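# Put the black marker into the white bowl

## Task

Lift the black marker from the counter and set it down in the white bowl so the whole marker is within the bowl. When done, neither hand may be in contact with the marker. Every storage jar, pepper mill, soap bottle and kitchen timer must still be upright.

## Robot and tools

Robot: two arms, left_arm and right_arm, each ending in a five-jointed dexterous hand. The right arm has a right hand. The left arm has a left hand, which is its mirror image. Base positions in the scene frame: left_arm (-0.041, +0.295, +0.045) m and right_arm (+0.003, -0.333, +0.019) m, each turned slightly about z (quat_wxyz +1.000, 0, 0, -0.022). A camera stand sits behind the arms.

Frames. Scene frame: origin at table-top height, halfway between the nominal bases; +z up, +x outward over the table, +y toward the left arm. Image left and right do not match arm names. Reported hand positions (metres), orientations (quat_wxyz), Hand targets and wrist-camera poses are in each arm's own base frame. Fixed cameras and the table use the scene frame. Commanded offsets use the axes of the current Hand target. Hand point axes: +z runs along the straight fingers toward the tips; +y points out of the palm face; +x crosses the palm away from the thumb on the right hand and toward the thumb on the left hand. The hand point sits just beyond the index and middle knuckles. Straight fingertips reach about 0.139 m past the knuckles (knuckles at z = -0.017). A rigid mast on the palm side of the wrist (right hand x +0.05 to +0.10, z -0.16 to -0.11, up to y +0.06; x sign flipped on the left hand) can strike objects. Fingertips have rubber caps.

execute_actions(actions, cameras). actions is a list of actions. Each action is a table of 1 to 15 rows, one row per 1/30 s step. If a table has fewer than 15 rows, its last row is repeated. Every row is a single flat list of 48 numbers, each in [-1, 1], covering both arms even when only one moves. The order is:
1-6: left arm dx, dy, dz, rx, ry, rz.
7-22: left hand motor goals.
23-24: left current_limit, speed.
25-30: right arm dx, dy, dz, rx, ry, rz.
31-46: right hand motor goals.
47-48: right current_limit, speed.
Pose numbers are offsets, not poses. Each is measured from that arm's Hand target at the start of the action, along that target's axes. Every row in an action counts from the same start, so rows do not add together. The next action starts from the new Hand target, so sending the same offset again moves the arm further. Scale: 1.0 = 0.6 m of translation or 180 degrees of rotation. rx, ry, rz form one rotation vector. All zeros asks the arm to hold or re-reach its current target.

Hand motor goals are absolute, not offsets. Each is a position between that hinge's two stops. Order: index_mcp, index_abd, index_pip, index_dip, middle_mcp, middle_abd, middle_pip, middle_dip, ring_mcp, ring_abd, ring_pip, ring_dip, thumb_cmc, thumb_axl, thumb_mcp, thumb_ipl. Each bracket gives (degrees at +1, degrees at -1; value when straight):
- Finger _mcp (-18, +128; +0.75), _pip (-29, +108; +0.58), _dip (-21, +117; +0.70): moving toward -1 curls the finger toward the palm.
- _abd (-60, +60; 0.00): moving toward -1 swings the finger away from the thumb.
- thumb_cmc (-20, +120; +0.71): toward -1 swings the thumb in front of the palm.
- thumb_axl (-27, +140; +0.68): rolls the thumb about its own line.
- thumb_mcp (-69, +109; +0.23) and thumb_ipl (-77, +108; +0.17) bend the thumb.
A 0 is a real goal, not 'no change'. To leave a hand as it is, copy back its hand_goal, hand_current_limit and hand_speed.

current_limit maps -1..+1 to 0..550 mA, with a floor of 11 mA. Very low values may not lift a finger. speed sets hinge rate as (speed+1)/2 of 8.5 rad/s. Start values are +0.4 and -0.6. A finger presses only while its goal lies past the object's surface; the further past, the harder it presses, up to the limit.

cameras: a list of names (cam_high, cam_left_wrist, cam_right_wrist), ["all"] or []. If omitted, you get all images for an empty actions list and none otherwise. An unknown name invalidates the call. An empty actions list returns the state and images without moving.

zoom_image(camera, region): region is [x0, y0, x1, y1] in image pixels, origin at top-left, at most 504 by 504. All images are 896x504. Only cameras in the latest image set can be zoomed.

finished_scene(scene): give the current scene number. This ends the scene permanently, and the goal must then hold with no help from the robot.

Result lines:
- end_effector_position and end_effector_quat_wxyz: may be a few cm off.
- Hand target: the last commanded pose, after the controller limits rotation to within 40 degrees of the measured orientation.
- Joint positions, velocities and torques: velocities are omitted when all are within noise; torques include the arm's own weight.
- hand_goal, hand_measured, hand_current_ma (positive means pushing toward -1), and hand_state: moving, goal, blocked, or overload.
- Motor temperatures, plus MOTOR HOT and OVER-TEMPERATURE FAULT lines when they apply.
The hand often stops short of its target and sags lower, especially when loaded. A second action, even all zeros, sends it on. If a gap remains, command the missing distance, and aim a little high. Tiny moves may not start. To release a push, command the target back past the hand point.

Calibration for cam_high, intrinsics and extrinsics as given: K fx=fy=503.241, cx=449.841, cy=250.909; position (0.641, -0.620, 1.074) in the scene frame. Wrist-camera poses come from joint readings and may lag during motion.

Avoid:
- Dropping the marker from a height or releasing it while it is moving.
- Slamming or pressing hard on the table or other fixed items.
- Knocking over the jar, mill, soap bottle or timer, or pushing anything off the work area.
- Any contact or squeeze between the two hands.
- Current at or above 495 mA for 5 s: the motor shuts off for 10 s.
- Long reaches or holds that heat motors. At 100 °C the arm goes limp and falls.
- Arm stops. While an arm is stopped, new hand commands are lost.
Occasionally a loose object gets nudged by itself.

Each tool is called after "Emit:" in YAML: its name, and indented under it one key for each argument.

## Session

Emit:
execute_actions:
  actions: []

Emit:
zoom_image:
  camera: "cam_high"
  region: [250, 100, 650, 400]

Scene clock: 0.00 s.
left_arm: end_effector_position=(+0.7249, +0.0318, +0.2742) hand_goal=(+0.754, +0.000, +0.576, +0.696, +0.754, +0.000, +0.576, +0.696, +0.754, +0.000, +0.576, +0.696, +0.714, +0.678, +0.226, +0.168) hand_measured=(+0.754, +0.000, +0.576, +0.696, +0.754, +0.000, +0.576, +0.696, +0.754, +0.000, +0.576, +0.696, +0.714, +0.678, +0.226, +0.168) hand_current_ma=(+0, +0, +0, +0, +0, +0, +0, +0, +0, +0, +0, +0, +0, +0, +0, +0) hand_state=(goal, goal, goal, goal, goal, goal, goal, goal, goal, goal, goal, goal, goal, goal, goal, goal) hand_current_limit=0.40 hand_speed=-0.60 end_effector_quat_wxyz=(+0.070, +0.405, +0.893, +0.182) | right_arm: end_effector_position=(+0.4387, +0.1648, +0.2974) hand_goal=(+0.754, +0.000, +0.576, +0.696, +0.754, +0.000, +0.576, +0.696, +0.754, +0.000, +0.576, +0.696, +0.714, +0.678, +0.226, +0.168) hand_measured=(+0.754, +0.000, +0.576, +0.696, +0.754, +0.000, +0.576, +0.696, +0.754, +0.000, +0.576, +0.696, +0.714, +0.678, +0.226, +0.168) hand_current_ma=(+0, +0, +0, +0, +0, +0, +0, +0, +0, +0, +0, +0, +0, +0, +0, +0) hand_state=(goal, goal, goal, goal, goal, goal, goal, goal, goal, goal, goal, goal, goal, goal, goal, goal) hand_current_limit=0.40 hand_speed=-0.60 end_effector_quat_wxyz=(+0.122, +0.403, +0.900, +0.114)
Joint positions: left_arm=[-0.13 1.994 2.061 -1.388 -0.307 -0.811] | right_arm=[0.336 1.132 1.133 -1.236 0.002 -0.394]
Joint velocities: within noise
Joint torques (N m): no reading
Motor temperatures (°C): left_arm=[30 33 51 33 35 30] | right_arm=[32 38 38 31 32 30]
Heat: left arm: hottest elbow 51 °C; right arm: hottest shoulder 38 °C.
Hand target: left_arm +0.7312, +0.0283, +0.2926; +0.089, +0.404, +0.890, +0.190 | right_arm +0.4456, +0.1642, +0.3154; +0.138, +0.402, +0.897, +0.125
camera_calibration:
cam_left_wrist: T_world_to_cam=[[0.0195054, -0.964631, -0.262883, 0.057938], [-0.863622, -0.148736, 0.481699, 0.455327], [-0.503762, 0.217636, -0.835978, 0.711484], [0, 0, 0, 1]] pos_world=[0.750519, -0.0312319, 0.390685]
cam_right_wrist: T_world_to_cam=[[0.928872, -0.222862, 0.295854, -0.42638], [-0.357713, -0.747003, 0.560381, 0.0688173], [0.096116, -0.626353, -0.773591, 0.419451], [0, 0, 0, 1]] pos_world=[0.380354, 0.219107, 0.412066]

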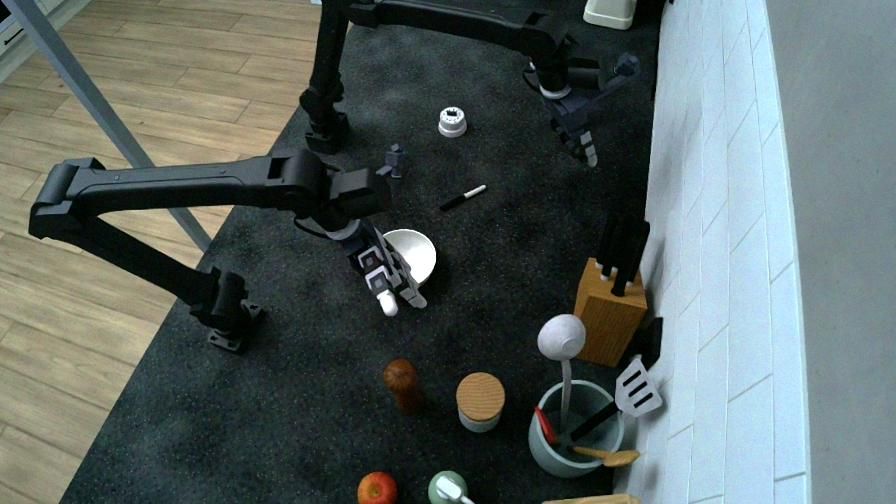

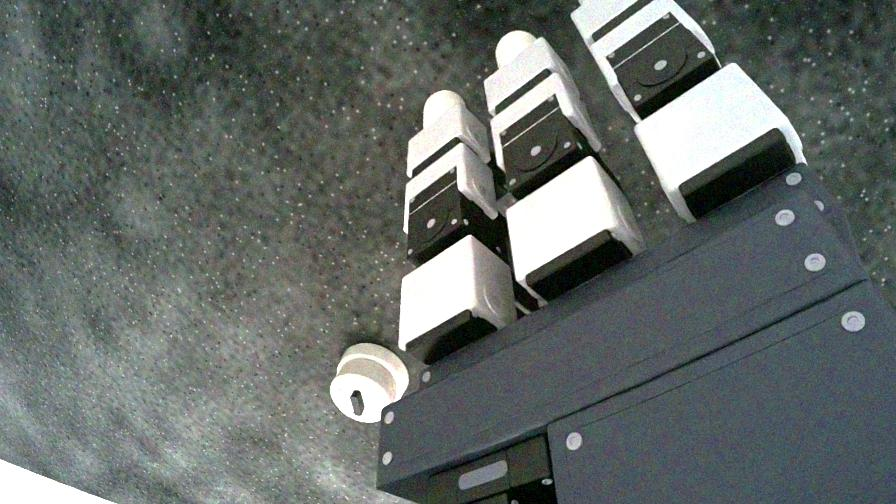

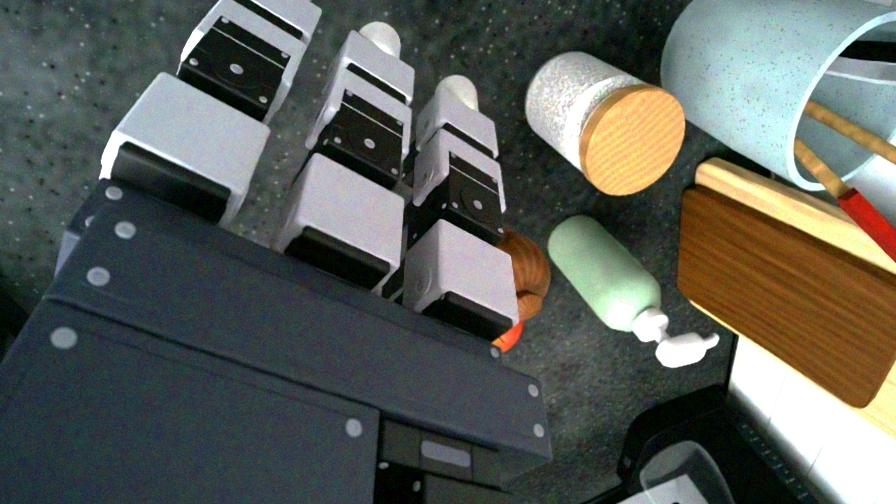

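Scaled by 1.260 from the camera's 896x504 image, which has a finer 1280x720 frame.

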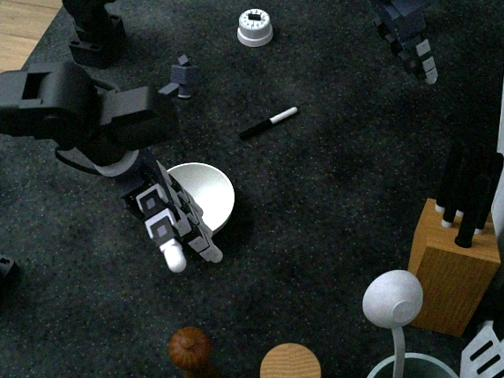

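Emit:
execute_actions:
  actions:
    - [[0,0,0,0,0,0,0.754,0,0.576,0.696,0.754,0,0.576,0.696,0.754,0,0.576,0.696,0.714,0.678,0.226,0.168,0.4,-0.6,0.122,0.063,0.003,0.0867,0.0421,0.1166,0.753,0,-1,0.696,0.753,0,-1,0.696,0.95,0,-1,-0.2,-0.571,0.461,-0.056,0.005,0.4,-0.4]]
    - [[0,0,0,0,0,0,0.754,0,0.576,0.696,0.754,0,0.576,0.696,0.754,0,0.576,0.696,0.714,0.678,0.226,0.168,0.4,-0.6,0,0,0,0.0867,0.0421,0.1166,0.753,0,-1,0.696,0.753,0,-1,0.696,0.95,0,-1,-0.2,-0.571,0.461,-0.056,0.005,0.4,-0.4]]
    - [[0,0,0,0,0,0,0.754,0,0.576,0.696,0.754,0,0.576,0.696,0.754,0,0.576,0.696,0.714,0.678,0.226,0.168,0.4,-0.6,0,0,0,0.0867,0.0421,0.1166,0.753,0,-1,0.696,0.753,0,-1,0.696,0.95,0,-1,-0.2,-0.571,0.461,-0.056,0.005,0.4,-0.4]]
    - [[0,0,0,0,0,0,0.754,0,0.576,0.696,0.754,0,0.576,0.696,0.754,0,0.576,0.696,0.714,0.678,0.226,0.168,0.4,-0.6,0,0,0,0.0867,0.0421,0.1166,0.753,0,-1,0.696,0.753,0,-1,0.696,0.95,0,-1,-0.2,-0.571,0.461,-0.056,0.005,0.4,-0.4]]
    - [[0,0,0,0,0,0,0.754,0,0.576,0.696,0.754,0,0.576,0.696,0.754,0,0.576,0.696,0.714,0.678,0.226,0.168,0.4,-0.6,0.076,0.003,0.136,0,0,0,0.753,0,-1,0.696,0.753,0,-1,0.696,0.95,0,-1,-0.2,-0.571,0.461,-0.056,0.005,0.4,-0.4]]
    - [[0,0,0,0,0,0,0.754,0,0.576,0.696,0.754,0,0.576,0.696,0.754,0,0.576,0.696,0.714,0.678,0.226,0.168,0.4,-0.6,0.076,0.003,0.136,0,0,0,0.753,0,-1,0.696,0.753,0,-1,0.696,0.95,0,-1,-0.2,-0.571,0.461,-0.056,0.005,0.4,-0.4]]
  cameras: ["cam_high"]

Scene clock: 80.57 s.
left_arm: end_effector_position=(+0.7249, +0.0318, +0.2742) hand_goal=(+0.754, +0.000, +0.576, +0.696, +0.754, +0.000, +0.576, +0.696, +0.754, +0.000, +0.576, +0.696, +0.714, +0.678, +0.226, +0.168) hand_measured=(+0.754, +0.000, +0.576, +0.696, +0.754, +0.000, +0.576, +0.696, +0.754, +0.000, +0.576, +0.696, +0.714, +0.678, +0.224, +0.168) hand_current_ma=(+0, +0, +1, +0, +0, +0, +1, +0, +0, +0, +1, +0, +1, -1, -4, +0) hand_state=(goal, goal, goal, goal, goal, goal, goal, goal, goal, goal, goal, goal, goal, goal, goal, goal) hand_current_limit=0.40 hand_speed=-0.60 end_effector_quat_wxyz=(+0.070, +0.405, +0.893, +0.182) | right_arm: end_effector_position=(+0.3884, +0.3887, +0.1895) hand_goal=(+0.754, +0.000, -1.000, +0.696, +0.754, +0.000, -1.000, +0.696, +0.950, +0.000, -1.000, -0.200, -0.570, +0.462, -0.056, +0.006) hand_measured=(+0.750, +0.000, -0.994, +0.696, +0.752, +0.000, -0.994, +0.696, +0.946, +0.000, -0.994, -0.198, -0.568, +0.464, -0.058, +0.008) hand_current_ma=(+0, +0, +1, +0, +0, +0, +1, +0, +0, +0, +0, +0, +0, +0, +0, +0) hand_state=(goal, goal, goal, goal, goal, goal, goal, goal, goal, goal, goal, goal, goal, goal, goal, goal) hand_current_limit=0.40 hand_speed=-0.40 end_effector_quat_wxyz=(-0.382, +0.836, +0.355, -0.171)
Joint positions: left_arm=[-0.13 1.994 2.061 -1.388 -0.307 -0.811] | right_arm=[0.655 1.918 1.854 -1.699 -0.848 1.337]
Joint torques (N m): left_arm=[-0.15 -19.49 9.61 0.84 -0.53 0.12] | right_arm=[-0.97 -20.37 11.7 -0.69 -0.92 0.14]
Motor temperatures (°C): left_arm=[30 36 60 33 35 30] | right_arm=[32 38 44 31 31 30]
Heat: left arm: hottest elbow 60 °C; right arm: hottest elbow 44 °C.
Hand target: left_arm +0.7312, +0.0283, +0.2926; +0.089, +0.404, +0.890, +0.190 | right_arm +0.3986, +0.3947, +0.2081; -0.389, +0.832, +0.358, -0.168
Off the commanded pose: left_arm 0.020 m, 2 deg | right_arm 0.022 m, 1 deg.
joint sent to its limit (right arm) — joint 4 (wrist pitch), lower limit. The joint targets are off in position, not in orientation.
Images, in order (width x height): cam_high 896x504.

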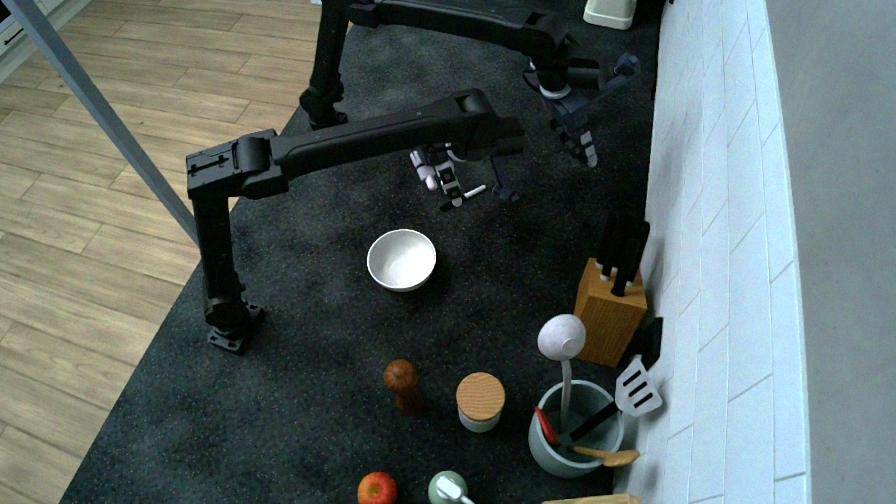

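Emit:
execute_actions:
  actions:
    - [[0,0,0,0,0,0,0.754,0,0.576,0.696,0.754,0,0.576,0.696,0.754,0,0.576,0.696,0.714,0.678,0.226,0.168,0.4,-0.6,0.076,0.003,0.136,0,0,0,0.753,0,-1,0.696,0.753,0,-1,0.696,0.95,0,-1,-0.2,-0.571,0.461,-0.056,0.005,0.4,-0.4]]
    - [[0,0,0,0,0,0,0.754,0,0.576,0.696,0.754,0,0.576,0.696,0.754,0,0.576,0.696,0.714,0.678,0.226,0.168,0.4,-0.6,0.076,0.003,0.136,0,0,0,0.753,0,-1,0.696,0.753,0,-1,0.696,0.95,0,-1,-0.2,-0.571,0.461,-0.056,0.005,0.4,-0.4]]
  cameras: ["cam_high","cam_right_wrist"]

Scene clock: 109.80 s.
left_arm: end_effector_position=(+0.7249, +0.0318, +0.2742) hand_goal=(+0.754, +0.000, +0.576, +0.696, +0.754, +0.000, +0.576, +0.696, +0.754, +0.000, +0.576, +0.696, +0.714, +0.678, +0.226, +0.168) hand_measured=(+0.754, +0.000, +0.576, +0.696, +0.754, +0.000, +0.576, +0.696, +0.754, +0.000, +0.576, +0.696, +0.714, +0.678, +0.224, +0.168) hand_current_ma=(+0, +0, +1, +0, +0, +0, +1, +0, +0, +0, +1, +0, +1, -1, -4, +0) hand_state=(goal, goal, goal, goal, goal, goal, goal, goal, goal, goal, goal, goal, goal, goal, goal, goal) hand_current_limit=0.40 hand_speed=-0.60 end_effector_quat_wxyz=(+0.070, +0.405, +0.893, +0.182) | right_arm: end_effector_position=(+0.3578, +0.5312, +0.0914) hand_goal=(+0.754, +0.000, -1.000, +0.696, +0.754, +0.000, -1.000, +0.696, +0.950, +0.000, -1.000, -0.200, -0.570, +0.462, -0.056, +0.006) hand_measured=(+0.750, +0.000, -0.994, +0.696, +0.752, +0.000, -0.994, +0.696, +0.946, +0.000, -0.994, -0.198, -0.568, +0.464, -0.058, +0.008) hand_current_ma=(+0, +0, +1, +0, +0, +0, +1, +0, +0, +0, +0, +0, +0, +0, +0, +0) hand_state=(goal, goal, goal, goal, goal, goal, goal, goal, goal, goal, goal, goal, goal, goal, goal, goal) hand_current_limit=0.40 hand_speed=-0.40 end_effector_quat_wxyz=(-0.380, +0.834, +0.354, -0.187)
Joint positions: left_arm=[-0.13 1.994 2.061 -1.388 -0.307 -0.811] | right_arm=[0.855 2.157 1.98 -1.4 -0.874 1.619]
Joint torques (N m): left_arm=[-0.5 -19.49 9.58 0.94 -0.56 0.13] | right_arm=[-0.62 -23.24 11.95 0.31 -0.67 0.17]
Motor temperatures (°C): left_arm=[30 37 61 33 34 30] | right_arm=[32 39 44 31 32 30]
Heat: left arm: hottest elbow 61 °C; right arm: hottest elbow 44 °C.
Hand target: left_arm +0.7312, +0.0283, +0.2926; +0.089, +0.404, +0.890, +0.190 | right_arm +0.3718, +0.5453, +0.1006; -0.389, +0.832, +0.358, -0.168
Off the commanded pose: left_arm 0.020 m, 2 deg | right_arm 0.022 m, 2 deg.
camera_calibration:
cam_right_wrist: T_world_to_cam=[[-0.273227, -0.870194, -0.410012, 0.629856], [-0.108066, -0.395766, 0.911971, 0.120923], [-0.95586, 0.293483, 0.0140955, 0.313078], [0, 0, 0, 1]] pos_world=[0.48442, 0.504071, 0.143557]
Images, in order (width x height): cam_high 896x504, cam_right_wrist 896x504.

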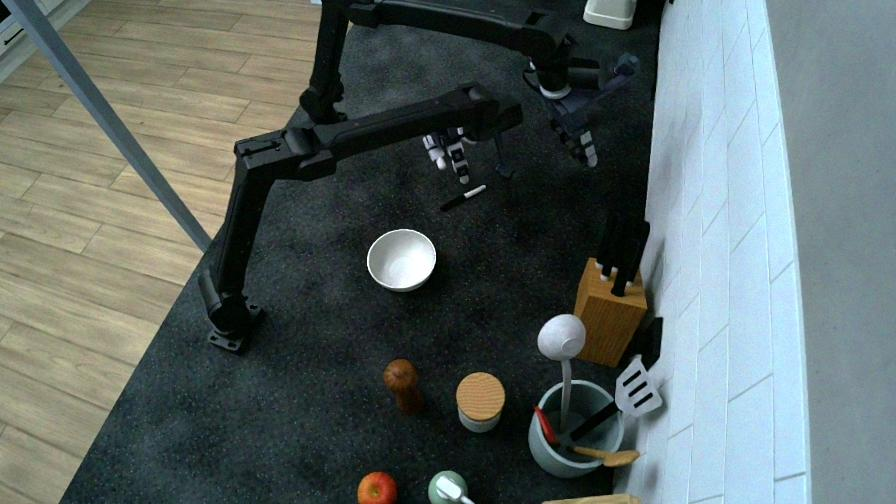

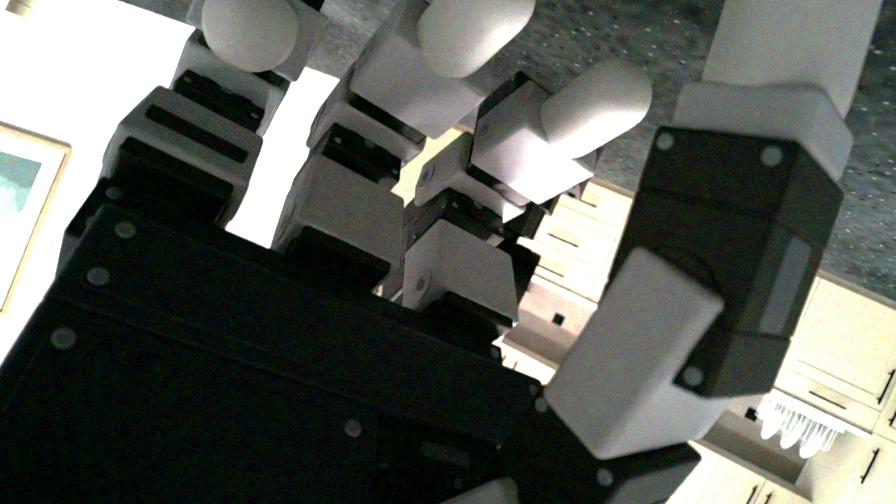

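Emit:
execute_actions:
  actions:
    - [[0,0,0,0,0,0,0.754,0,0.576,0.696,0.754,0,0.576,0.696,0.754,0,0.576,0.696,0.714,0.678,0.226,0.168,0.4,-0.6,0.034,0.0397,0.0305,0,0,0,0.753,0,-1,0.696,0.753,0,-1,0.696,0.95,0,-1,-0.2,-0.571,0.461,-0.056,0.005,0.4,-0.4]]
  cameras: ["cam_high"]

Emit:
zoom_image:
  camera: "cam_high"
  region: [400, 120, 540, 220]

Scene clock: 120.07 s.
left_arm: end_effector_position=(+0.7249, +0.0318, +0.2742) hand_goal=(+0.754, +0.000, +0.576, +0.696, +0.754, +0.000, +0.576, +0.696, +0.754, +0.000, +0.576, +0.696, +0.714, +0.678, +0.226, +0.168) hand_measured=(+0.754, +0.000, +0.576, +0.696, +0.754, +0.000, +0.576, +0.696, +0.754, +0.000, +0.576, +0.696, +0.714, +0.678, +0.224, +0.168) hand_current_ma=(+0, +0, +1, +0, +0, +0, +1, +0, +0, +0, +1, +0, +1, -1, -4, +0) hand_state=(goal, goal, goal, goal, goal, goal, goal, goal, goal, goal, goal, goal, goal, goal, goal, goal) hand_current_limit=0.40 hand_speed=-0.60 end_effector_quat_wxyz=(+0.070, +0.405, +0.893, +0.182) | right_arm: end_effector_position=(+0.3720, +0.5476, +0.0638) hand_goal=(+0.754, +0.000, -1.000, +0.696, +0.754, +0.000, -1.000, +0.696, +0.950, +0.000, -1.000, -0.200, -0.570, +0.462, -0.056, +0.006) hand_measured=(+0.750, +0.000, -0.994, +0.696, +0.752, +0.000, -0.994, +0.696, +0.946, +0.000, -0.994, -0.198, -0.568, +0.464, -0.058, +0.008) hand_current_ma=(+0, +0, +1, +0, +0, +0, +1, +0, +0, +0, +0, +0, +0, +0, +0, +0) hand_state=(goal, goal, goal, goal, goal, goal, goal, goal, goal, goal, goal, goal, goal, goal, goal, goal) hand_current_limit=0.40 hand_speed=-0.40 end_effector_quat_wxyz=(-0.381, +0.833, +0.356, -0.184)
Joint positions: left_arm=[-0.13 1.994 2.061 -1.388 -0.307 -0.811] | right_arm=[0.855 2.235 2.043 -1.377 -0.874 1.619]
Joint torques (N m): left_arm=[0.21 -19.66 9.68 0.94 -0.53 0.13] | right_arm=[-0.56 -23.94 12.04 0.02 -0.65 0.12]
Motor temperatures (°C): left_arm=[30 37 61 33 34 30] | right_arm=[32 41 45 31 32 30]
Heat: left arm: hottest elbow 61 °C; right arm: hottest elbow 45 °C.
Hand target: left_arm +0.7312, +0.0283, +0.2926; +0.089, +0.404, +0.890, +0.190 | right_arm +0.3867, +0.5592, +0.0705; -0.389, +0.832, +0.358, -0.168
Off the commanded pose: left_arm 0.020 m, 2 deg | right_arm 0.020 m, 2 deg.
Images, in order (width x height): cam_high 896x504.

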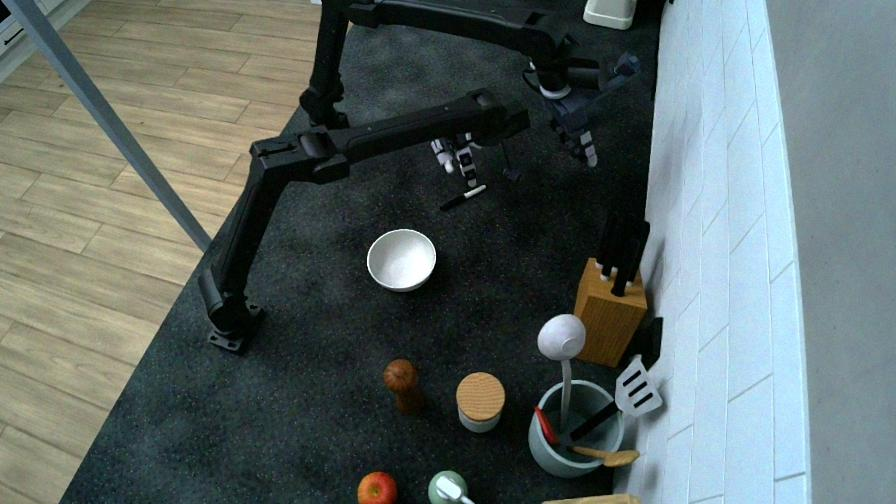

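Scaled by 3.600 from the camera's 896x504 image, which has a finer 1280x720 frame.

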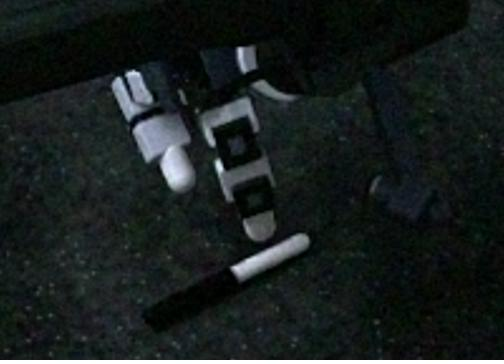

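Emit:
execute_actions:
  actions:
    - [[0,0,0,0,0,0,0.754,0,0.576,0.696,0.754,0,0.576,0.696,0.754,0,0.576,0.696,0.714,0.678,0.226,0.168,0.4,-0.6,-0.002,0.046,0.036,0,0,0,0.753,0,-1,0.696,0.753,0,-1,0.696,0.95,0,-1,-0.2,-0.571,0.461,-0.056,0.005,0.4,-0.4]]
  cameras: ["cam_high","cam_right_wrist"]

Emit:
zoom_image:
  camera: "cam_high"
  region: [400, 120, 540, 220]

Scene clock: 137.10 s.
left_arm: end_effector_position=(+0.7249, +0.0318, +0.2742) hand_goal=(+0.754, +0.000, +0.576, +0.696, +0.754, +0.000, +0.576, +0.696, +0.754, +0.000, +0.576, +0.696, +0.714, +0.678, +0.226, +0.168) hand_measured=(+0.754, +0.000, +0.576, +0.696, +0.754, +0.000, +0.576, +0.696, +0.754, +0.000, +0.576, +0.696, +0.714, +0.678, +0.224, +0.168) hand_current_ma=(+0, +0, +1, +0, +0, +0, +1, +0, +0, +0, +1, +0, +1, -1, -4, +0) hand_state=(goal, goal, goal, goal, goal, goal, goal, goal, goal, goal, goal, goal, goal, goal, goal, goal) hand_current_limit=0.40 hand_speed=-0.60 end_effector_quat_wxyz=(+0.070, +0.405, +0.893, +0.182) | right_arm: end_effector_position=(+0.3827, +0.5583, +0.0557) hand_goal=(+0.754, +0.000, -1.000, +0.696, +0.754, +0.000, -1.000, +0.696, +0.950, +0.000, -1.000, -0.200, -0.570, +0.462, -0.056, +0.006) hand_measured=(+0.750, +0.000, -0.994, +0.696, +0.752, +0.000, -0.994, +0.696, +0.946, +0.000, -0.994, -0.198, -0.568, +0.464, -0.058, +0.008) hand_current_ma=(+0, +0, +1, +0, +0, +0, +1, +0, +0, +0, +0, +0, +0, +0, +0, +0) hand_state=(goal, goal, goal, goal, goal, goal, goal, goal, goal, goal, goal, goal, goal, goal, goal, goal) hand_current_limit=0.40 hand_speed=-0.40 end_effector_quat_wxyz=(-0.391, +0.829, +0.365, -0.162)
Joint positions: left_arm=[-0.13 1.994 2.061 -1.388 -0.307 -0.811] | right_arm=[0.853 2.246 2.043 -1.314 -0.874 1.619]
Joint torques (N m): left_arm=[-0.15 -19.49 9.68 0.84 -0.49 0.12] | right_arm=[-0.85 -23.41 7.68 0.46 -0.68 0.09]
Motor temperatures (°C): left_arm=[30 37 62 33 34 30] | right_arm=[32 42 48 31 32 30]
Heat: left arm: hottest elbow 62 °C; right arm: hottest elbow 48 °C.
Hand target: left_arm +0.7312, +0.0283, +0.2926; +0.089, +0.404, +0.890, +0.190 | right_arm +0.3867, +0.5576, +0.0355; -0.389, +0.832, +0.358, -0.168
Off the commanded pose: left_arm 0.020 m, 2 deg | right_arm 0.021 m, 1 deg.
camera_calibration:
cam_right_wrist: T_world_to_cam=[[-0.257407, -0.850203, -0.459234, 0.631127], [-0.14411, -0.436158, 0.888256, 0.20466], [-0.955497, 0.294824, -0.0102522, 0.329949], [0, 0, 0, 1]] pos_world=[0.507215, 0.528573, 0.111427]
Images, in order (width x height): cam_high 896x504, cam_right_wrist 896x504.

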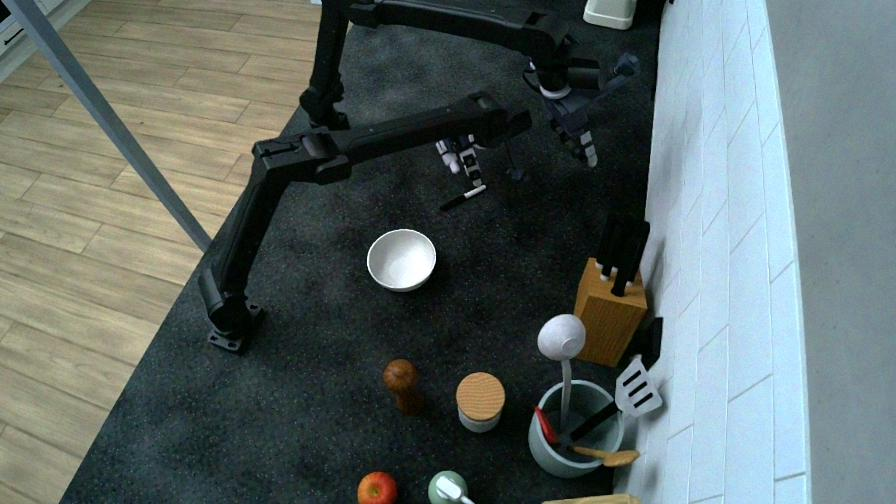

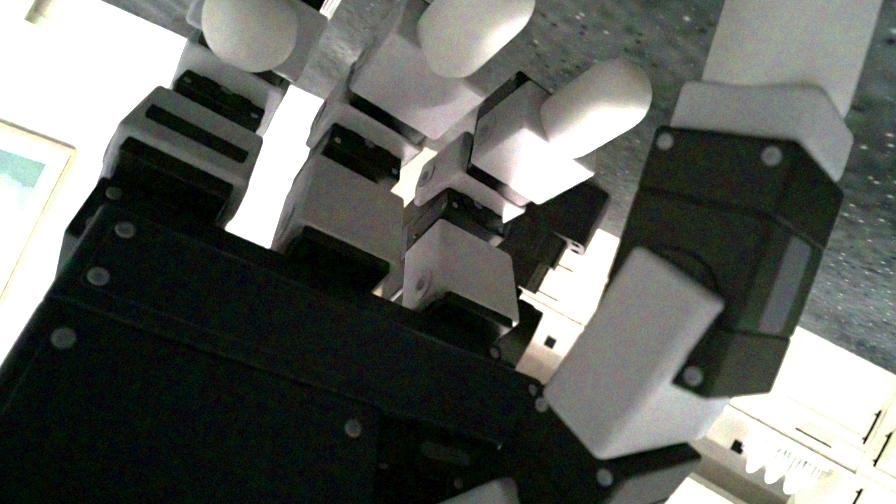

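Scaled by 3.600 from the camera's 896x504 image, which has a finer 1280x720 frame.

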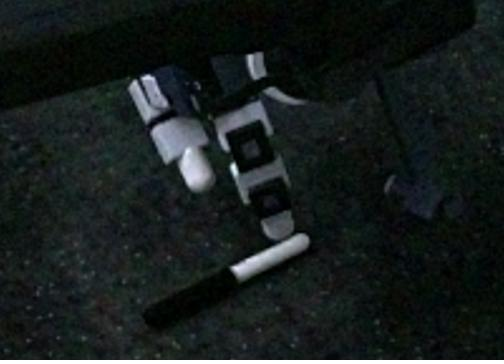

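Emit:
execute_actions:
  actions:
    - [[0,0,0,0,0,0,0.754,0,0.576,0.696,0.754,0,0.576,0.696,0.754,0,0.576,0.696,0.714,0.678,0.226,0.168,0.4,-0.6,0,0.0256,0.0214,0,0,0,0.753,0,-1,0.696,0.753,0,-1,0.696,0.95,0,-1,-0.2,-0.571,0.461,-0.056,0.005,0.4,-0.4]]
  cameras: ["cam_high"]

Emit:
zoom_image:
  camera: "cam_high"
  region: [400, 120, 540, 220]

Scene clock: 143.23 s.
left_arm: end_effector_position=(+0.7249, +0.0318, +0.2742) hand_goal=(+0.754, +0.000, +0.576, +0.696, +0.754, +0.000, +0.576, +0.696, +0.754, +0.000, +0.576, +0.696, +0.714, +0.678, +0.226, +0.168) hand_measured=(+0.754, +0.000, +0.576, +0.696, +0.754, +0.000, +0.576, +0.696, +0.754, +0.000, +0.576, +0.696, +0.714, +0.678, +0.224, +0.168) hand_current_ma=(+0, +0, +1, +0, +0, +0, +1, +0, +0, +0, +1, +0, +1, -1, -4, +0) hand_state=(goal, goal, goal, goal, goal, goal, goal, goal, goal, goal, goal, goal, goal, goal, goal, goal) hand_current_limit=0.40 hand_speed=-0.60 end_effector_quat_wxyz=(+0.070, +0.405, +0.893, +0.182) | right_arm: end_effector_position=(+0.3819, +0.5573, +0.0307) hand_goal=(+0.754, +0.000, -1.000, +0.696, +0.754, +0.000, -1.000, +0.696, +0.950, +0.000, -1.000, -0.200, -0.570, +0.462, -0.056, +0.006) hand_measured=(+0.750, +0.000, -0.994, +0.696, +0.752, +0.000, -0.994, +0.696, +0.946, +0.000, -0.994, -0.198, -0.568, +0.464, -0.058, +0.008) hand_current_ma=(+0, +0, +1, +0, +0, +0, +1, +0, +0, +0, +0, +0, +0, +0, +0, +0) hand_state=(goal, goal, goal, goal, goal, goal, goal, goal, goal, goal, goal, goal, goal, goal, goal, goal) hand_current_limit=0.40 hand_speed=-0.40 end_effector_quat_wxyz=(-0.390, +0.830, +0.363, -0.166)
Joint positions: left_arm=[-0.13 1.994 2.061 -1.388 -0.307 -0.811] | right_arm=[0.853 2.268 2.013 -1.272 -0.874 1.619]
Joint torques (N m): left_arm=[0.03 -19.78 9.7 0.94 -0.5 0.09] | right_arm=[-0.79 -23.65 8.03 0.44 -0.65 0.08]
Motor temperatures (°C): left_arm=[30 37 62 33 34 30] | right_arm=[32 42 47 31 32 30]
Heat: left arm: hottest elbow 62 °C; right arm: hottest elbow 47 °C.
Hand target: left_arm +0.7312, +0.0283, +0.2926; +0.089, +0.404, +0.890, +0.190 | right_arm +0.3866, +0.5575, +0.0155; -0.389, +0.832, +0.358, -0.168
Off the commanded pose: left_arm 0.020 m, 2 deg | right_arm 0.016 m, 1 deg.
Images, in order (width x height): cam_high 896x504.

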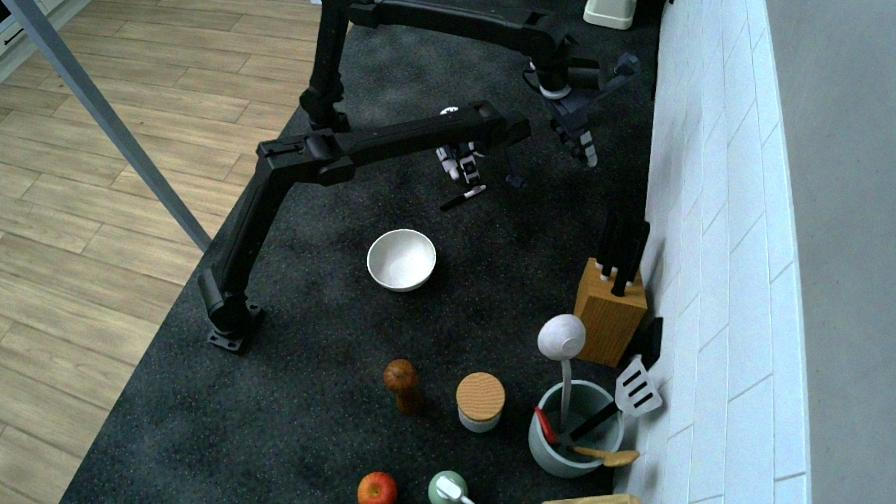

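Scaled by 3.600 from the camera's 896x504 image, which has a finer 1280x720 frame.

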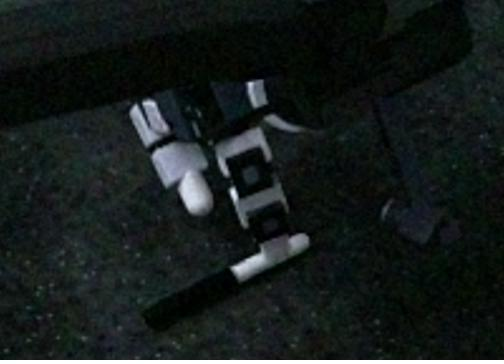

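Emit:
execute_actions:
  actions:
    - [[0,0,0,0,0,0,0.754,0,0.576,0.696,0.754,0,0.576,0.696,0.754,0,0.576,0.696,0.714,0.678,0.226,0.168,0.4,-0.6,-0.025,0.0273,0.0193,0,0,0,0.753,0,-1,0.696,0.753,0,-1,0.696,0.95,0,-1,-0.2,-0.571,0.461,-0.056,0.005,0.4,-0.4]]
  cameras: ["cam_high"]

Emit:
zoom_image:
  camera: "cam_high"
  region: [400, 120, 540, 220]

Scene clock: 153.37 s.
left_arm: end_effector_position=(+0.7249, +0.0318, +0.2742) hand_goal=(+0.754, +0.000, +0.576, +0.696, +0.754, +0.000, +0.576, +0.696, +0.754, +0.000, +0.576, +0.696, +0.714, +0.678, +0.226, +0.168) hand_measured=(+0.754, +0.000, +0.576, +0.696, +0.754, +0.000, +0.576, +0.696, +0.754, +0.000, +0.576, +0.696, +0.714, +0.678, +0.224, +0.168) hand_current_ma=(+0, +0, +1, +0, +0, +0, +1, +0, +0, +0, +1, +0, +1, -1, -4, +0) hand_state=(goal, goal, goal, goal, goal, goal, goal, goal, goal, goal, goal, goal, goal, goal, goal, goal) hand_current_limit=0.40 hand_speed=-0.60 end_effector_quat_wxyz=(+0.070, +0.405, +0.893, +0.182) | right_arm: end_effector_position=(+0.3693, +0.5455, -0.0032) hand_goal=(+0.754, +0.000, -1.000, +0.696, +0.754, +0.000, -1.000, +0.696, +0.950, +0.000, -1.000, -0.200, -0.570, +0.462, -0.056, +0.006) hand_measured=(+0.750, +0.000, -0.994, +0.696, +0.752, +0.000, -0.994, +0.696, +0.946, +0.000, -0.994, -0.198, -0.568, +0.464, -0.058, +0.008) hand_current_ma=(+0, +0, +1, +0, +0, +0, +1, +0, +0, +0, +0, +0, +0, +0, +0, +0) hand_state=(goal, goal, goal, goal, goal, goal, goal, goal, goal, goal, goal, goal, goal, goal, goal, goal) hand_current_limit=0.40 hand_speed=-0.40 end_effector_quat_wxyz=(-0.384, +0.832, +0.360, -0.176)
Joint positions: left_arm=[-0.13 1.994 2.061 -1.388 -0.307 -0.811] | right_arm=[0.856 2.266 1.917 -1.2 -0.873 1.619]
Joint torques (N m): left_arm=[-0.03 -19.96 9.66 0.79 -0.51 0.13] | right_arm=[-1.14 -25.05 7.75 0.42 -0.69 0.06]
Motor temperatures (°C): left_arm=[30 37 62 33 34 30] | right_arm=[32 43 46 31 32 30]
Heat: left arm: hottest elbow 62 °C; right arm: hottest elbow 46 °C.
Hand target: left_arm +0.7312, +0.0283, +0.2926; +0.089, +0.404, +0.890, +0.190 | right_arm +0.3775, +0.5455, -0.0045; -0.389, +0.832, +0.358, -0.168
Off the commanded pose: left_arm 0.020 m, 2 deg | right_arm 0.008 m, 1 deg.
Images, in order (width x height): cam_high 896x504.

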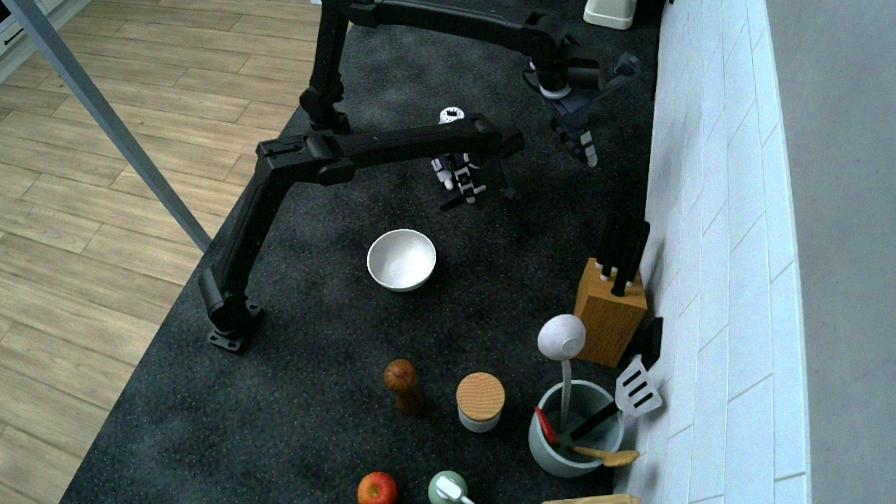

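Scaled by 3.600 from the camera's 896x504 image, which has a finer 1280x720 frame.

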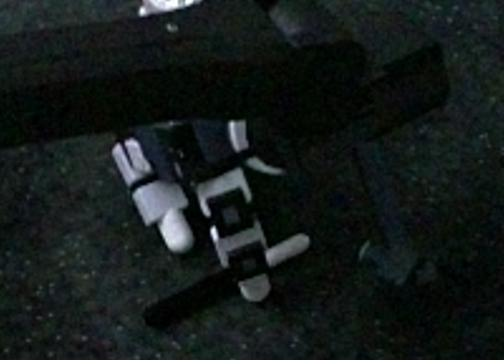

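Emit:
execute_actions:
  actions:
    - [[0,0,0,0,0,0,0.754,0,0.576,0.696,0.754,0,0.576,0.696,0.754,0,0.576,0.696,0.714,0.678,0.226,0.168,0.4,-0.6,0,0.0038,0.0032,0,0,0,0.301,0,-0.869,0.87,0.301,0,-0.869,0.87,0.95,0,-1,-0.2,-0.571,0.461,-0.056,0.005,0.4,-0.7]]
    - [[0,0,0,0,0,0,0.754,0,0.576,0.696,0.754,0,0.576,0.696,0.754,0,0.576,0.696,0.714,0.678,0.226,0.168,0.4,-0.6,0,0,0,0,0,0,0.301,0,-0.869,0.87,0.301,0,-0.869,0.87,0.95,0,-1,-0.2,-0.571,0.461,-0.056,0.005,0.4,-0.7]]
  cameras: ["cam_high","cam_right_wrist"]

Emit:
zoom_image:
  camera: "cam_high"
  region: [400, 120, 540, 220]

Scene clock: 164.67 s.
left_arm: end_effector_position=(+0.7249, +0.0318, +0.2742) hand_goal=(+0.754, +0.000, +0.576, +0.696, +0.754, +0.000, +0.576, +0.696, +0.754, +0.000, +0.576, +0.696, +0.714, +0.678, +0.226, +0.168) hand_measured=(+0.754, +0.000, +0.576, +0.696, +0.754, +0.000, +0.576, +0.696, +0.754, +0.000, +0.576, +0.696, +0.714, +0.678, +0.224, +0.168) hand_current_ma=(+0, +0, +1, +0, +0, +0, +1, +0, +0, +0, +1, +0, +1, -1, -4, +0) hand_state=(goal, goal, goal, goal, goal, goal, goal, goal, goal, goal, goal, goal, goal, goal, goal, goal) hand_current_limit=0.40 hand_speed=-0.60 end_effector_quat_wxyz=(+0.070, +0.405, +0.893, +0.182) | right_arm: end_effector_position=(+0.3718, +0.5458, -0.0003) hand_goal=(+0.302, +0.000, -0.868, +0.870, +0.302, +0.000, -0.868, +0.870, +0.950, +0.000, -1.000, -0.200, -0.570, +0.462, -0.056, +0.006) hand_measured=(+0.304, +0.000, -0.868, +0.868, +0.304, +0.000, -0.868, +0.868, +0.946, +0.000, -0.994, -0.198, -0.568, +0.464, -0.058, +0.008) hand_current_ma=(+0, +0, +0, +0, +0, +0, +0, +0, +0, +0, +0, +0, +0, +0, +0, +0) hand_state=(goal, goal, goal, goal, goal, goal, goal, goal, goal, goal, goal, goal, goal, goal, goal, goal) hand_current_limit=0.40 hand_speed=-0.70 end_effector_quat_wxyz=(-0.387, +0.831, +0.360, -0.172)
Joint positions: left_arm=[-0.13 1.994 2.061 -1.388 -0.307 -0.811] | right_arm=[0.853 2.261 1.917 -1.196 -0.874 1.62]
Joint torques (N m): left_arm=[0.44 -19.78 9.73 1.01 -0.52 0.11] | right_arm=[-0.79 -24.35 7.53 0.5 -0.61 0.04]
Motor temperatures (°C): left_arm=[30 37 62 33 34 30] | right_arm=[32 45 44 31 32 30]
Heat: left arm: hottest elbow 62 °C; right arm: hottest shoulder 45 °C.
Hand target: left_arm +0.7312, +0.0283, +0.2926; +0.089, +0.404, +0.890, +0.190 | right_arm +0.3775, +0.5455, -0.0075; -0.389, +0.832, +0.358, -0.168
Off the commanded pose: left_arm 0.020 m, 2 deg | right_arm 0.009 m, 1 deg.
camera_calibration:
cam_right_wrist: T_world_to_cam=[[-0.265401, -0.858098, -0.439578, 0.599241], [-0.130352, -0.419807, 0.898204, 0.233351], [-0.955286, 0.295684, -0.000437523, 0.322122], [0, 0, 0, 1]] pos_world=[0.497176, 0.516924, 0.0539577]
Images, in order (width x height): cam_high 896x504, cam_right_wrist 896x504.

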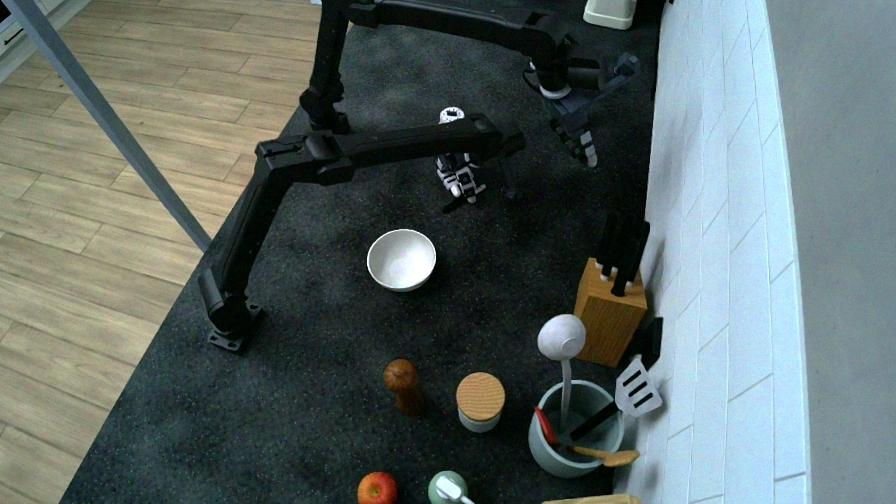

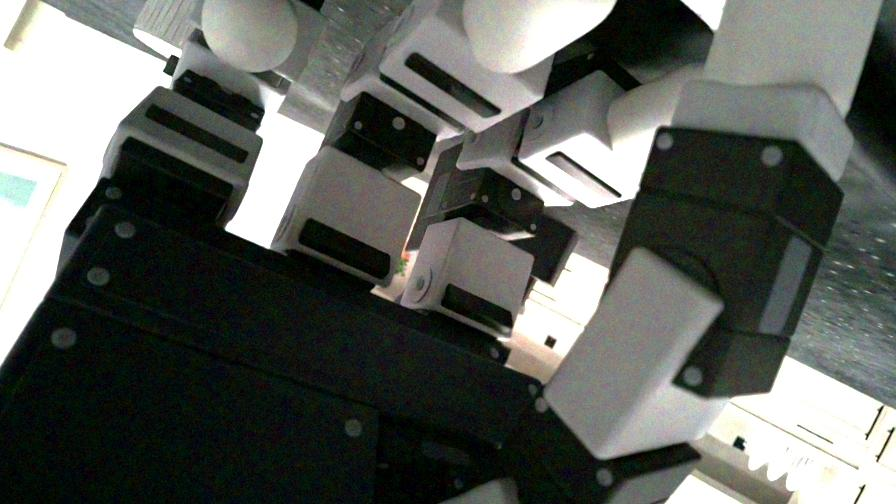

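Scaled by 3.600 from the camera's 896x504 image, which has a finer 1280x720 frame.

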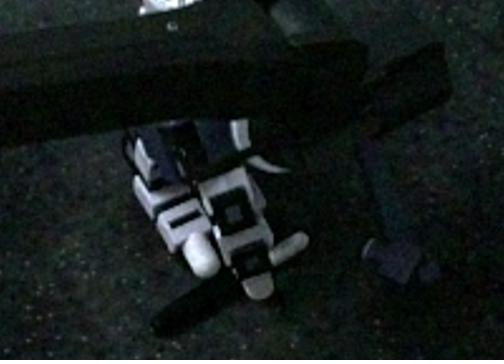

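Emit:
zoom_image:
  camera: "cam_right_wrist"
  region: [440, 0, 896, 260]

Scaled by 1.105 from the camera's 896x504 image, which has a finer 1280x720 frame.

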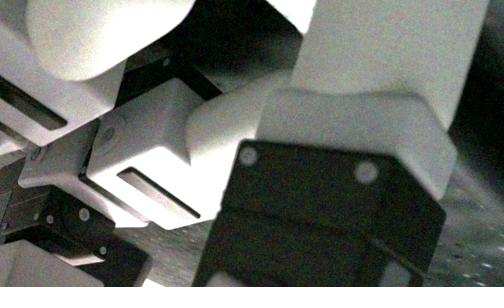

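Emit:
execute_actions:
  actions:
    - [[0,0,0,0,0,0,0.754,0,0.576,0.696,0.754,0,0.576,0.696,0.754,0,0.576,0.696,0.714,0.678,0.226,0.168,0.4,-0.6,0,0.0102,0.0086,0,0,0,0.301,0,-0.869,0.87,0.301,0,-0.869,0.87,0.95,0,-1,-0.2,-0.571,0.461,-0.056,0.005,0.4,-0.7]]
  cameras: ["cam_right_wrist"]

Emit:
zoom_image:
  camera: "cam_right_wrist"
  region: [440, 0, 896, 260]

Scene clock: 178.10 s.
left_arm: end_effector_position=(+0.7249, +0.0318, +0.2742) hand_goal=(+0.754, +0.000, +0.576, +0.696, +0.754, +0.000, +0.576, +0.696, +0.754, +0.000, +0.576, +0.696, +0.714, +0.678, +0.226, +0.168) hand_measured=(+0.754, +0.000, +0.576, +0.696, +0.754, +0.000, +0.576, +0.696, +0.754, +0.000, +0.576, +0.696, +0.714, +0.678, +0.224, +0.168) hand_current_ma=(+0, +0, +1, +0, +0, +0, +1, +0, +0, +0, +1, +0, +1, -1, -4, +0) hand_state=(goal, goal, goal, goal, goal, goal, goal, goal, goal, goal, goal, goal, goal, goal, goal, goal) hand_current_limit=0.40 hand_speed=-0.60 end_effector_quat_wxyz=(+0.070, +0.405, +0.893, +0.182) | right_arm: end_effector_position=(+0.3730, +0.5472, -0.0027) hand_goal=(+0.302, +0.000, -0.868, +0.870, +0.302, +0.000, -0.868, +0.870, +0.950, +0.000, -1.000, -0.200, -0.570, +0.462, -0.056, +0.006) hand_measured=(+0.304, +0.000, -0.868, +0.868, +0.304, +0.000, -0.868, +0.868, +0.946, +0.000, -0.994, -0.198, -0.568, +0.464, -0.058, +0.008) hand_current_ma=(+0, +0, +0, +0, +0, +0, +0, +0, +0, +0, +0, +0, +0, +0, +0, +0) hand_state=(goal, goal, goal, goal, goal, goal, goal, goal, goal, goal, goal, goal, goal, goal, goal, goal) hand_current_limit=0.40 hand_speed=-0.70 end_effector_quat_wxyz=(-0.389, +0.830, +0.362, -0.168)
Joint positions: left_arm=[-0.13 1.994 2.061 -1.388 -0.307 -0.811] | right_arm=[0.853 2.261 1.911 -1.179 -0.874 1.62]
Joint torques (N m): left_arm=[0.26 -20.07 9.59 0.99 -0.5 0.14] | right_arm=[-0.91 -23.94 7.39 0.44 -0.61 0.02]
Motor temperatures (°C): left_arm=[30 37 62 33 34 30] | right_arm=[32 47 43 31 32 30]
Heat: left arm: hottest elbow 62 °C; right arm: hottest shoulder 47 °C.
Hand target: left_arm +0.7312, +0.0283, +0.2926; +0.089, +0.404, +0.890, +0.190 | right_arm +0.3775, +0.5455, -0.0155; -0.389, +0.832, +0.358, -0.168
Off the commanded pose: left_arm 0.020 m, 2 deg | right_arm 0.014 m, 0 deg.
camera_calibration:
cam_right_wrist: T_world_to_cam=[[-0.262246, -0.854541, -0.448316, 0.596642], [-0.136612, -0.427021, 0.893862, 0.242466], [-0.955282, 0.295657, -0.00475583, 0.322838], [0, 0, 0, 1]] pos_world=[0.497993, 0.517944, 0.0522882]
Images, in order (width x height): cam_right_wrist 896x504.

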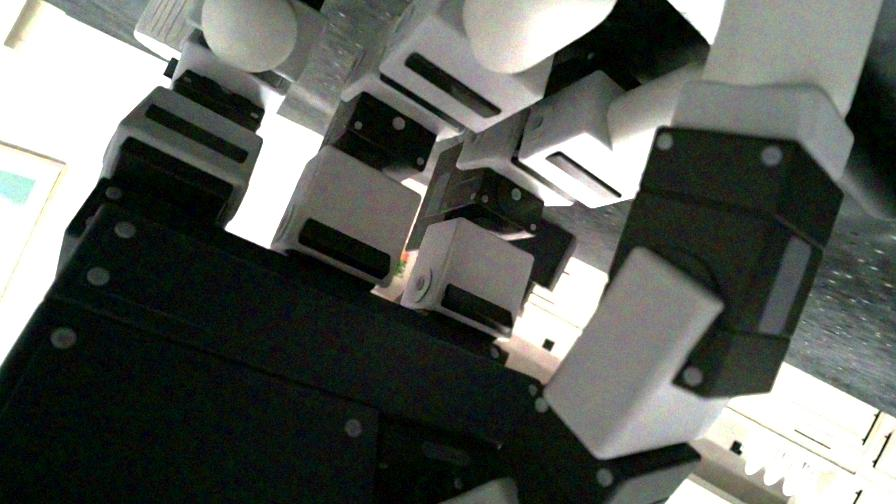

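Scaled by 1.105 from the camera's 896x504 image, which has a finer 1280x720 frame.

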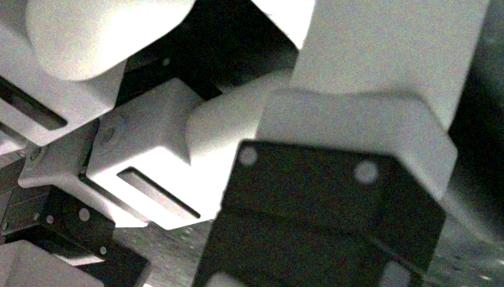

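Emit:
execute_actions:
  actions:
    - [[0,0,0,0,0,0,0.754,0,0.576,0.696,0.754,0,0.576,0.696,0.754,0,0.576,0.696,0.714,0.678,0.226,0.168,0.4,-0.6,0,0,0,0,0,0,0.17,0,-0.75,0.84,0.17,0,-0.75,0.84,0.95,0,-1,-0.2,-0.571,0.461,-0.08,-0.01,0.0,-0.7]]
    - [[0,0,0,0,0,0,0.754,0,0.576,0.696,0.754,0,0.576,0.696,0.754,0,0.576,0.696,0.714,0.678,0.226,0.168,0.4,-0.6,0,0,0,0,0,0,0.049,0,-0.629,0.826,0.049,0,-0.629,0.826,0.95,0,-1,-0.2,-0.571,0.461,-0.12,-0.03,0.0,-0.8]]
  cameras: ["cam_high","cam_right_wrist"]

Emit:
zoom_image:
  camera: "cam_high"
  region: [400, 120, 540, 220]

Scene clock: 188.17 s.
left_arm: end_effector_position=(+0.7249, +0.0318, +0.2742) hand_goal=(+0.754, +0.000, +0.576, +0.696, +0.754, +0.000, +0.576, +0.696, +0.754, +0.000, +0.576, +0.696, +0.714, +0.678, +0.226, +0.168) hand_measured=(+0.754, +0.000, +0.576, +0.696, +0.754, +0.000, +0.576, +0.696, +0.754, +0.000, +0.576, +0.696, +0.714, +0.678, +0.224, +0.168) hand_current_ma=(+0, +0, +1, +0, +0, +0, +1, +0, +0, +0, +1, +0, +1, -1, -4, +0) hand_state=(goal, goal, goal, goal, goal, goal, goal, goal, goal, goal, goal, goal, goal, goal, goal, goal) hand_current_limit=0.40 hand_speed=-0.60 end_effector_quat_wxyz=(+0.070, +0.405, +0.893, +0.182) | right_arm: end_effector_position=(+0.3681, +0.5498, -0.0024) hand_goal=(+0.050, +0.000, -0.628, +0.826, +0.050, +0.000, -0.628, +0.826, +0.950, +0.000, -1.000, -0.200, -0.570, +0.462, -0.120, -0.030) hand_measured=(+0.114, +0.000, -0.634, +0.828, +0.110, +0.000, -0.630, +0.830, +0.946, +0.000, -0.994, -0.198, -0.572, +0.448, -0.030, +0.012) hand_current_ma=(+69, +0, -1, +0, +63, +0, +0, +0, +0, +0, +0, +0, +0, -5, +197, +50) hand_state=(blocked, goal, goal, goal, blocked, goal, goal, goal, goal, goal, goal, goal, goal, goal, blocked, blocked) hand_current_limit=0.00 hand_speed=-0.80 end_effector_quat_wxyz=(-0.388, +0.830, +0.362, -0.171)
Joint positions: left_arm=[-0.13 1.994 2.061 -1.388 -0.307 -0.811] | right_arm=[0.861 2.261 1.911 -1.179 -0.876 1.628]
Joint torques (N m): left_arm=[0.44 -20.19 9.63 1.01 -0.5 0.15] | right_arm=[-0.85 -23.94 7.42 0.5 -0.5 0.05]
Motor temperatures (°C): left_arm=[30 37 62 33 34 30] | right_arm=[32 47 43 31 32 30]
Heat: left arm: hottest elbow 62 °C; right arm: hottest shoulder 47 °C.
Hand target: left_arm +0.7312, +0.0283, +0.2926; +0.089, +0.404, +0.890, +0.190 | right_arm +0.3775, +0.5455, -0.0155; -0.389, +0.832, +0.358, -0.168
Off the commanded pose: left_arm 0.020 m, 2 deg | right_arm 0.017 m, 1 deg.
camera_calibration:
cam_right_wrist: T_world_to_cam=[[-0.262205, -0.856736, -0.44413, 0.598876], [-0.130824, -0.424425, 0.895962, 0.23915], [-0.956103, 0.293028, -0.000795067, 0.31918], [0, 0, 0, 1]] pos_world=[0.493483, 0.521051, 0.0519626]
Images, in order (width x height): cam_high 896x504, cam_right_wrist 896x504.

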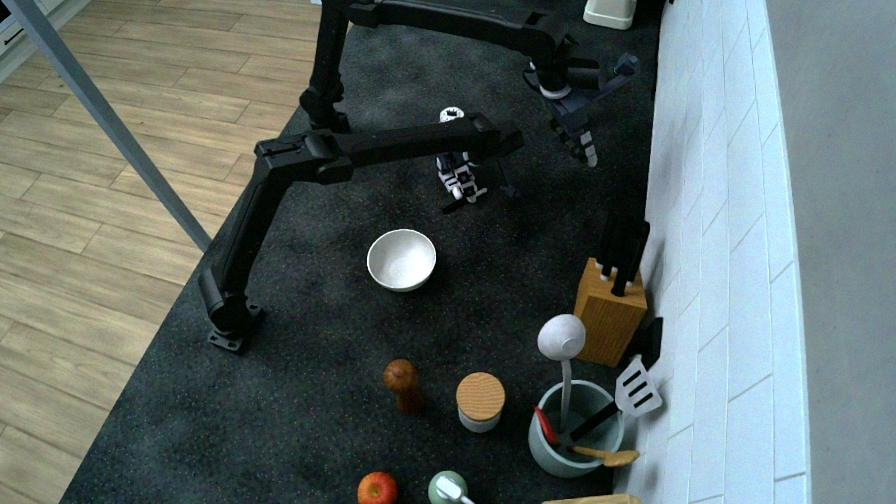

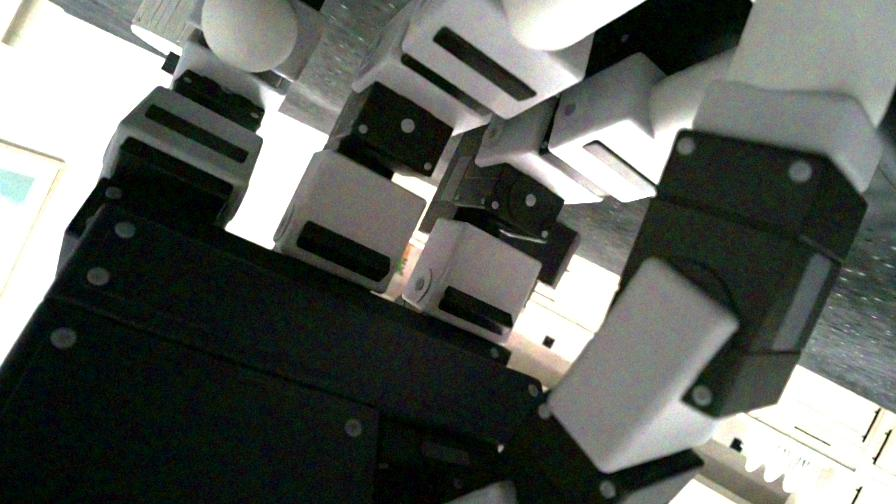

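Scaled by 3.600 from the camera's 896x504 image, which has a finer 1280x720 frame.

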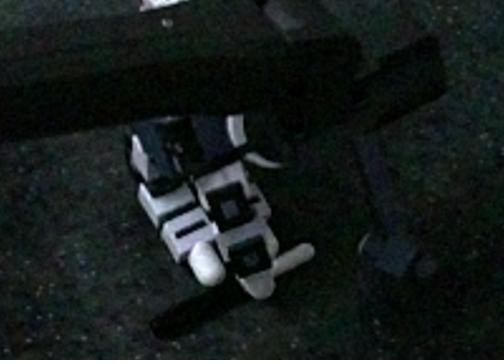

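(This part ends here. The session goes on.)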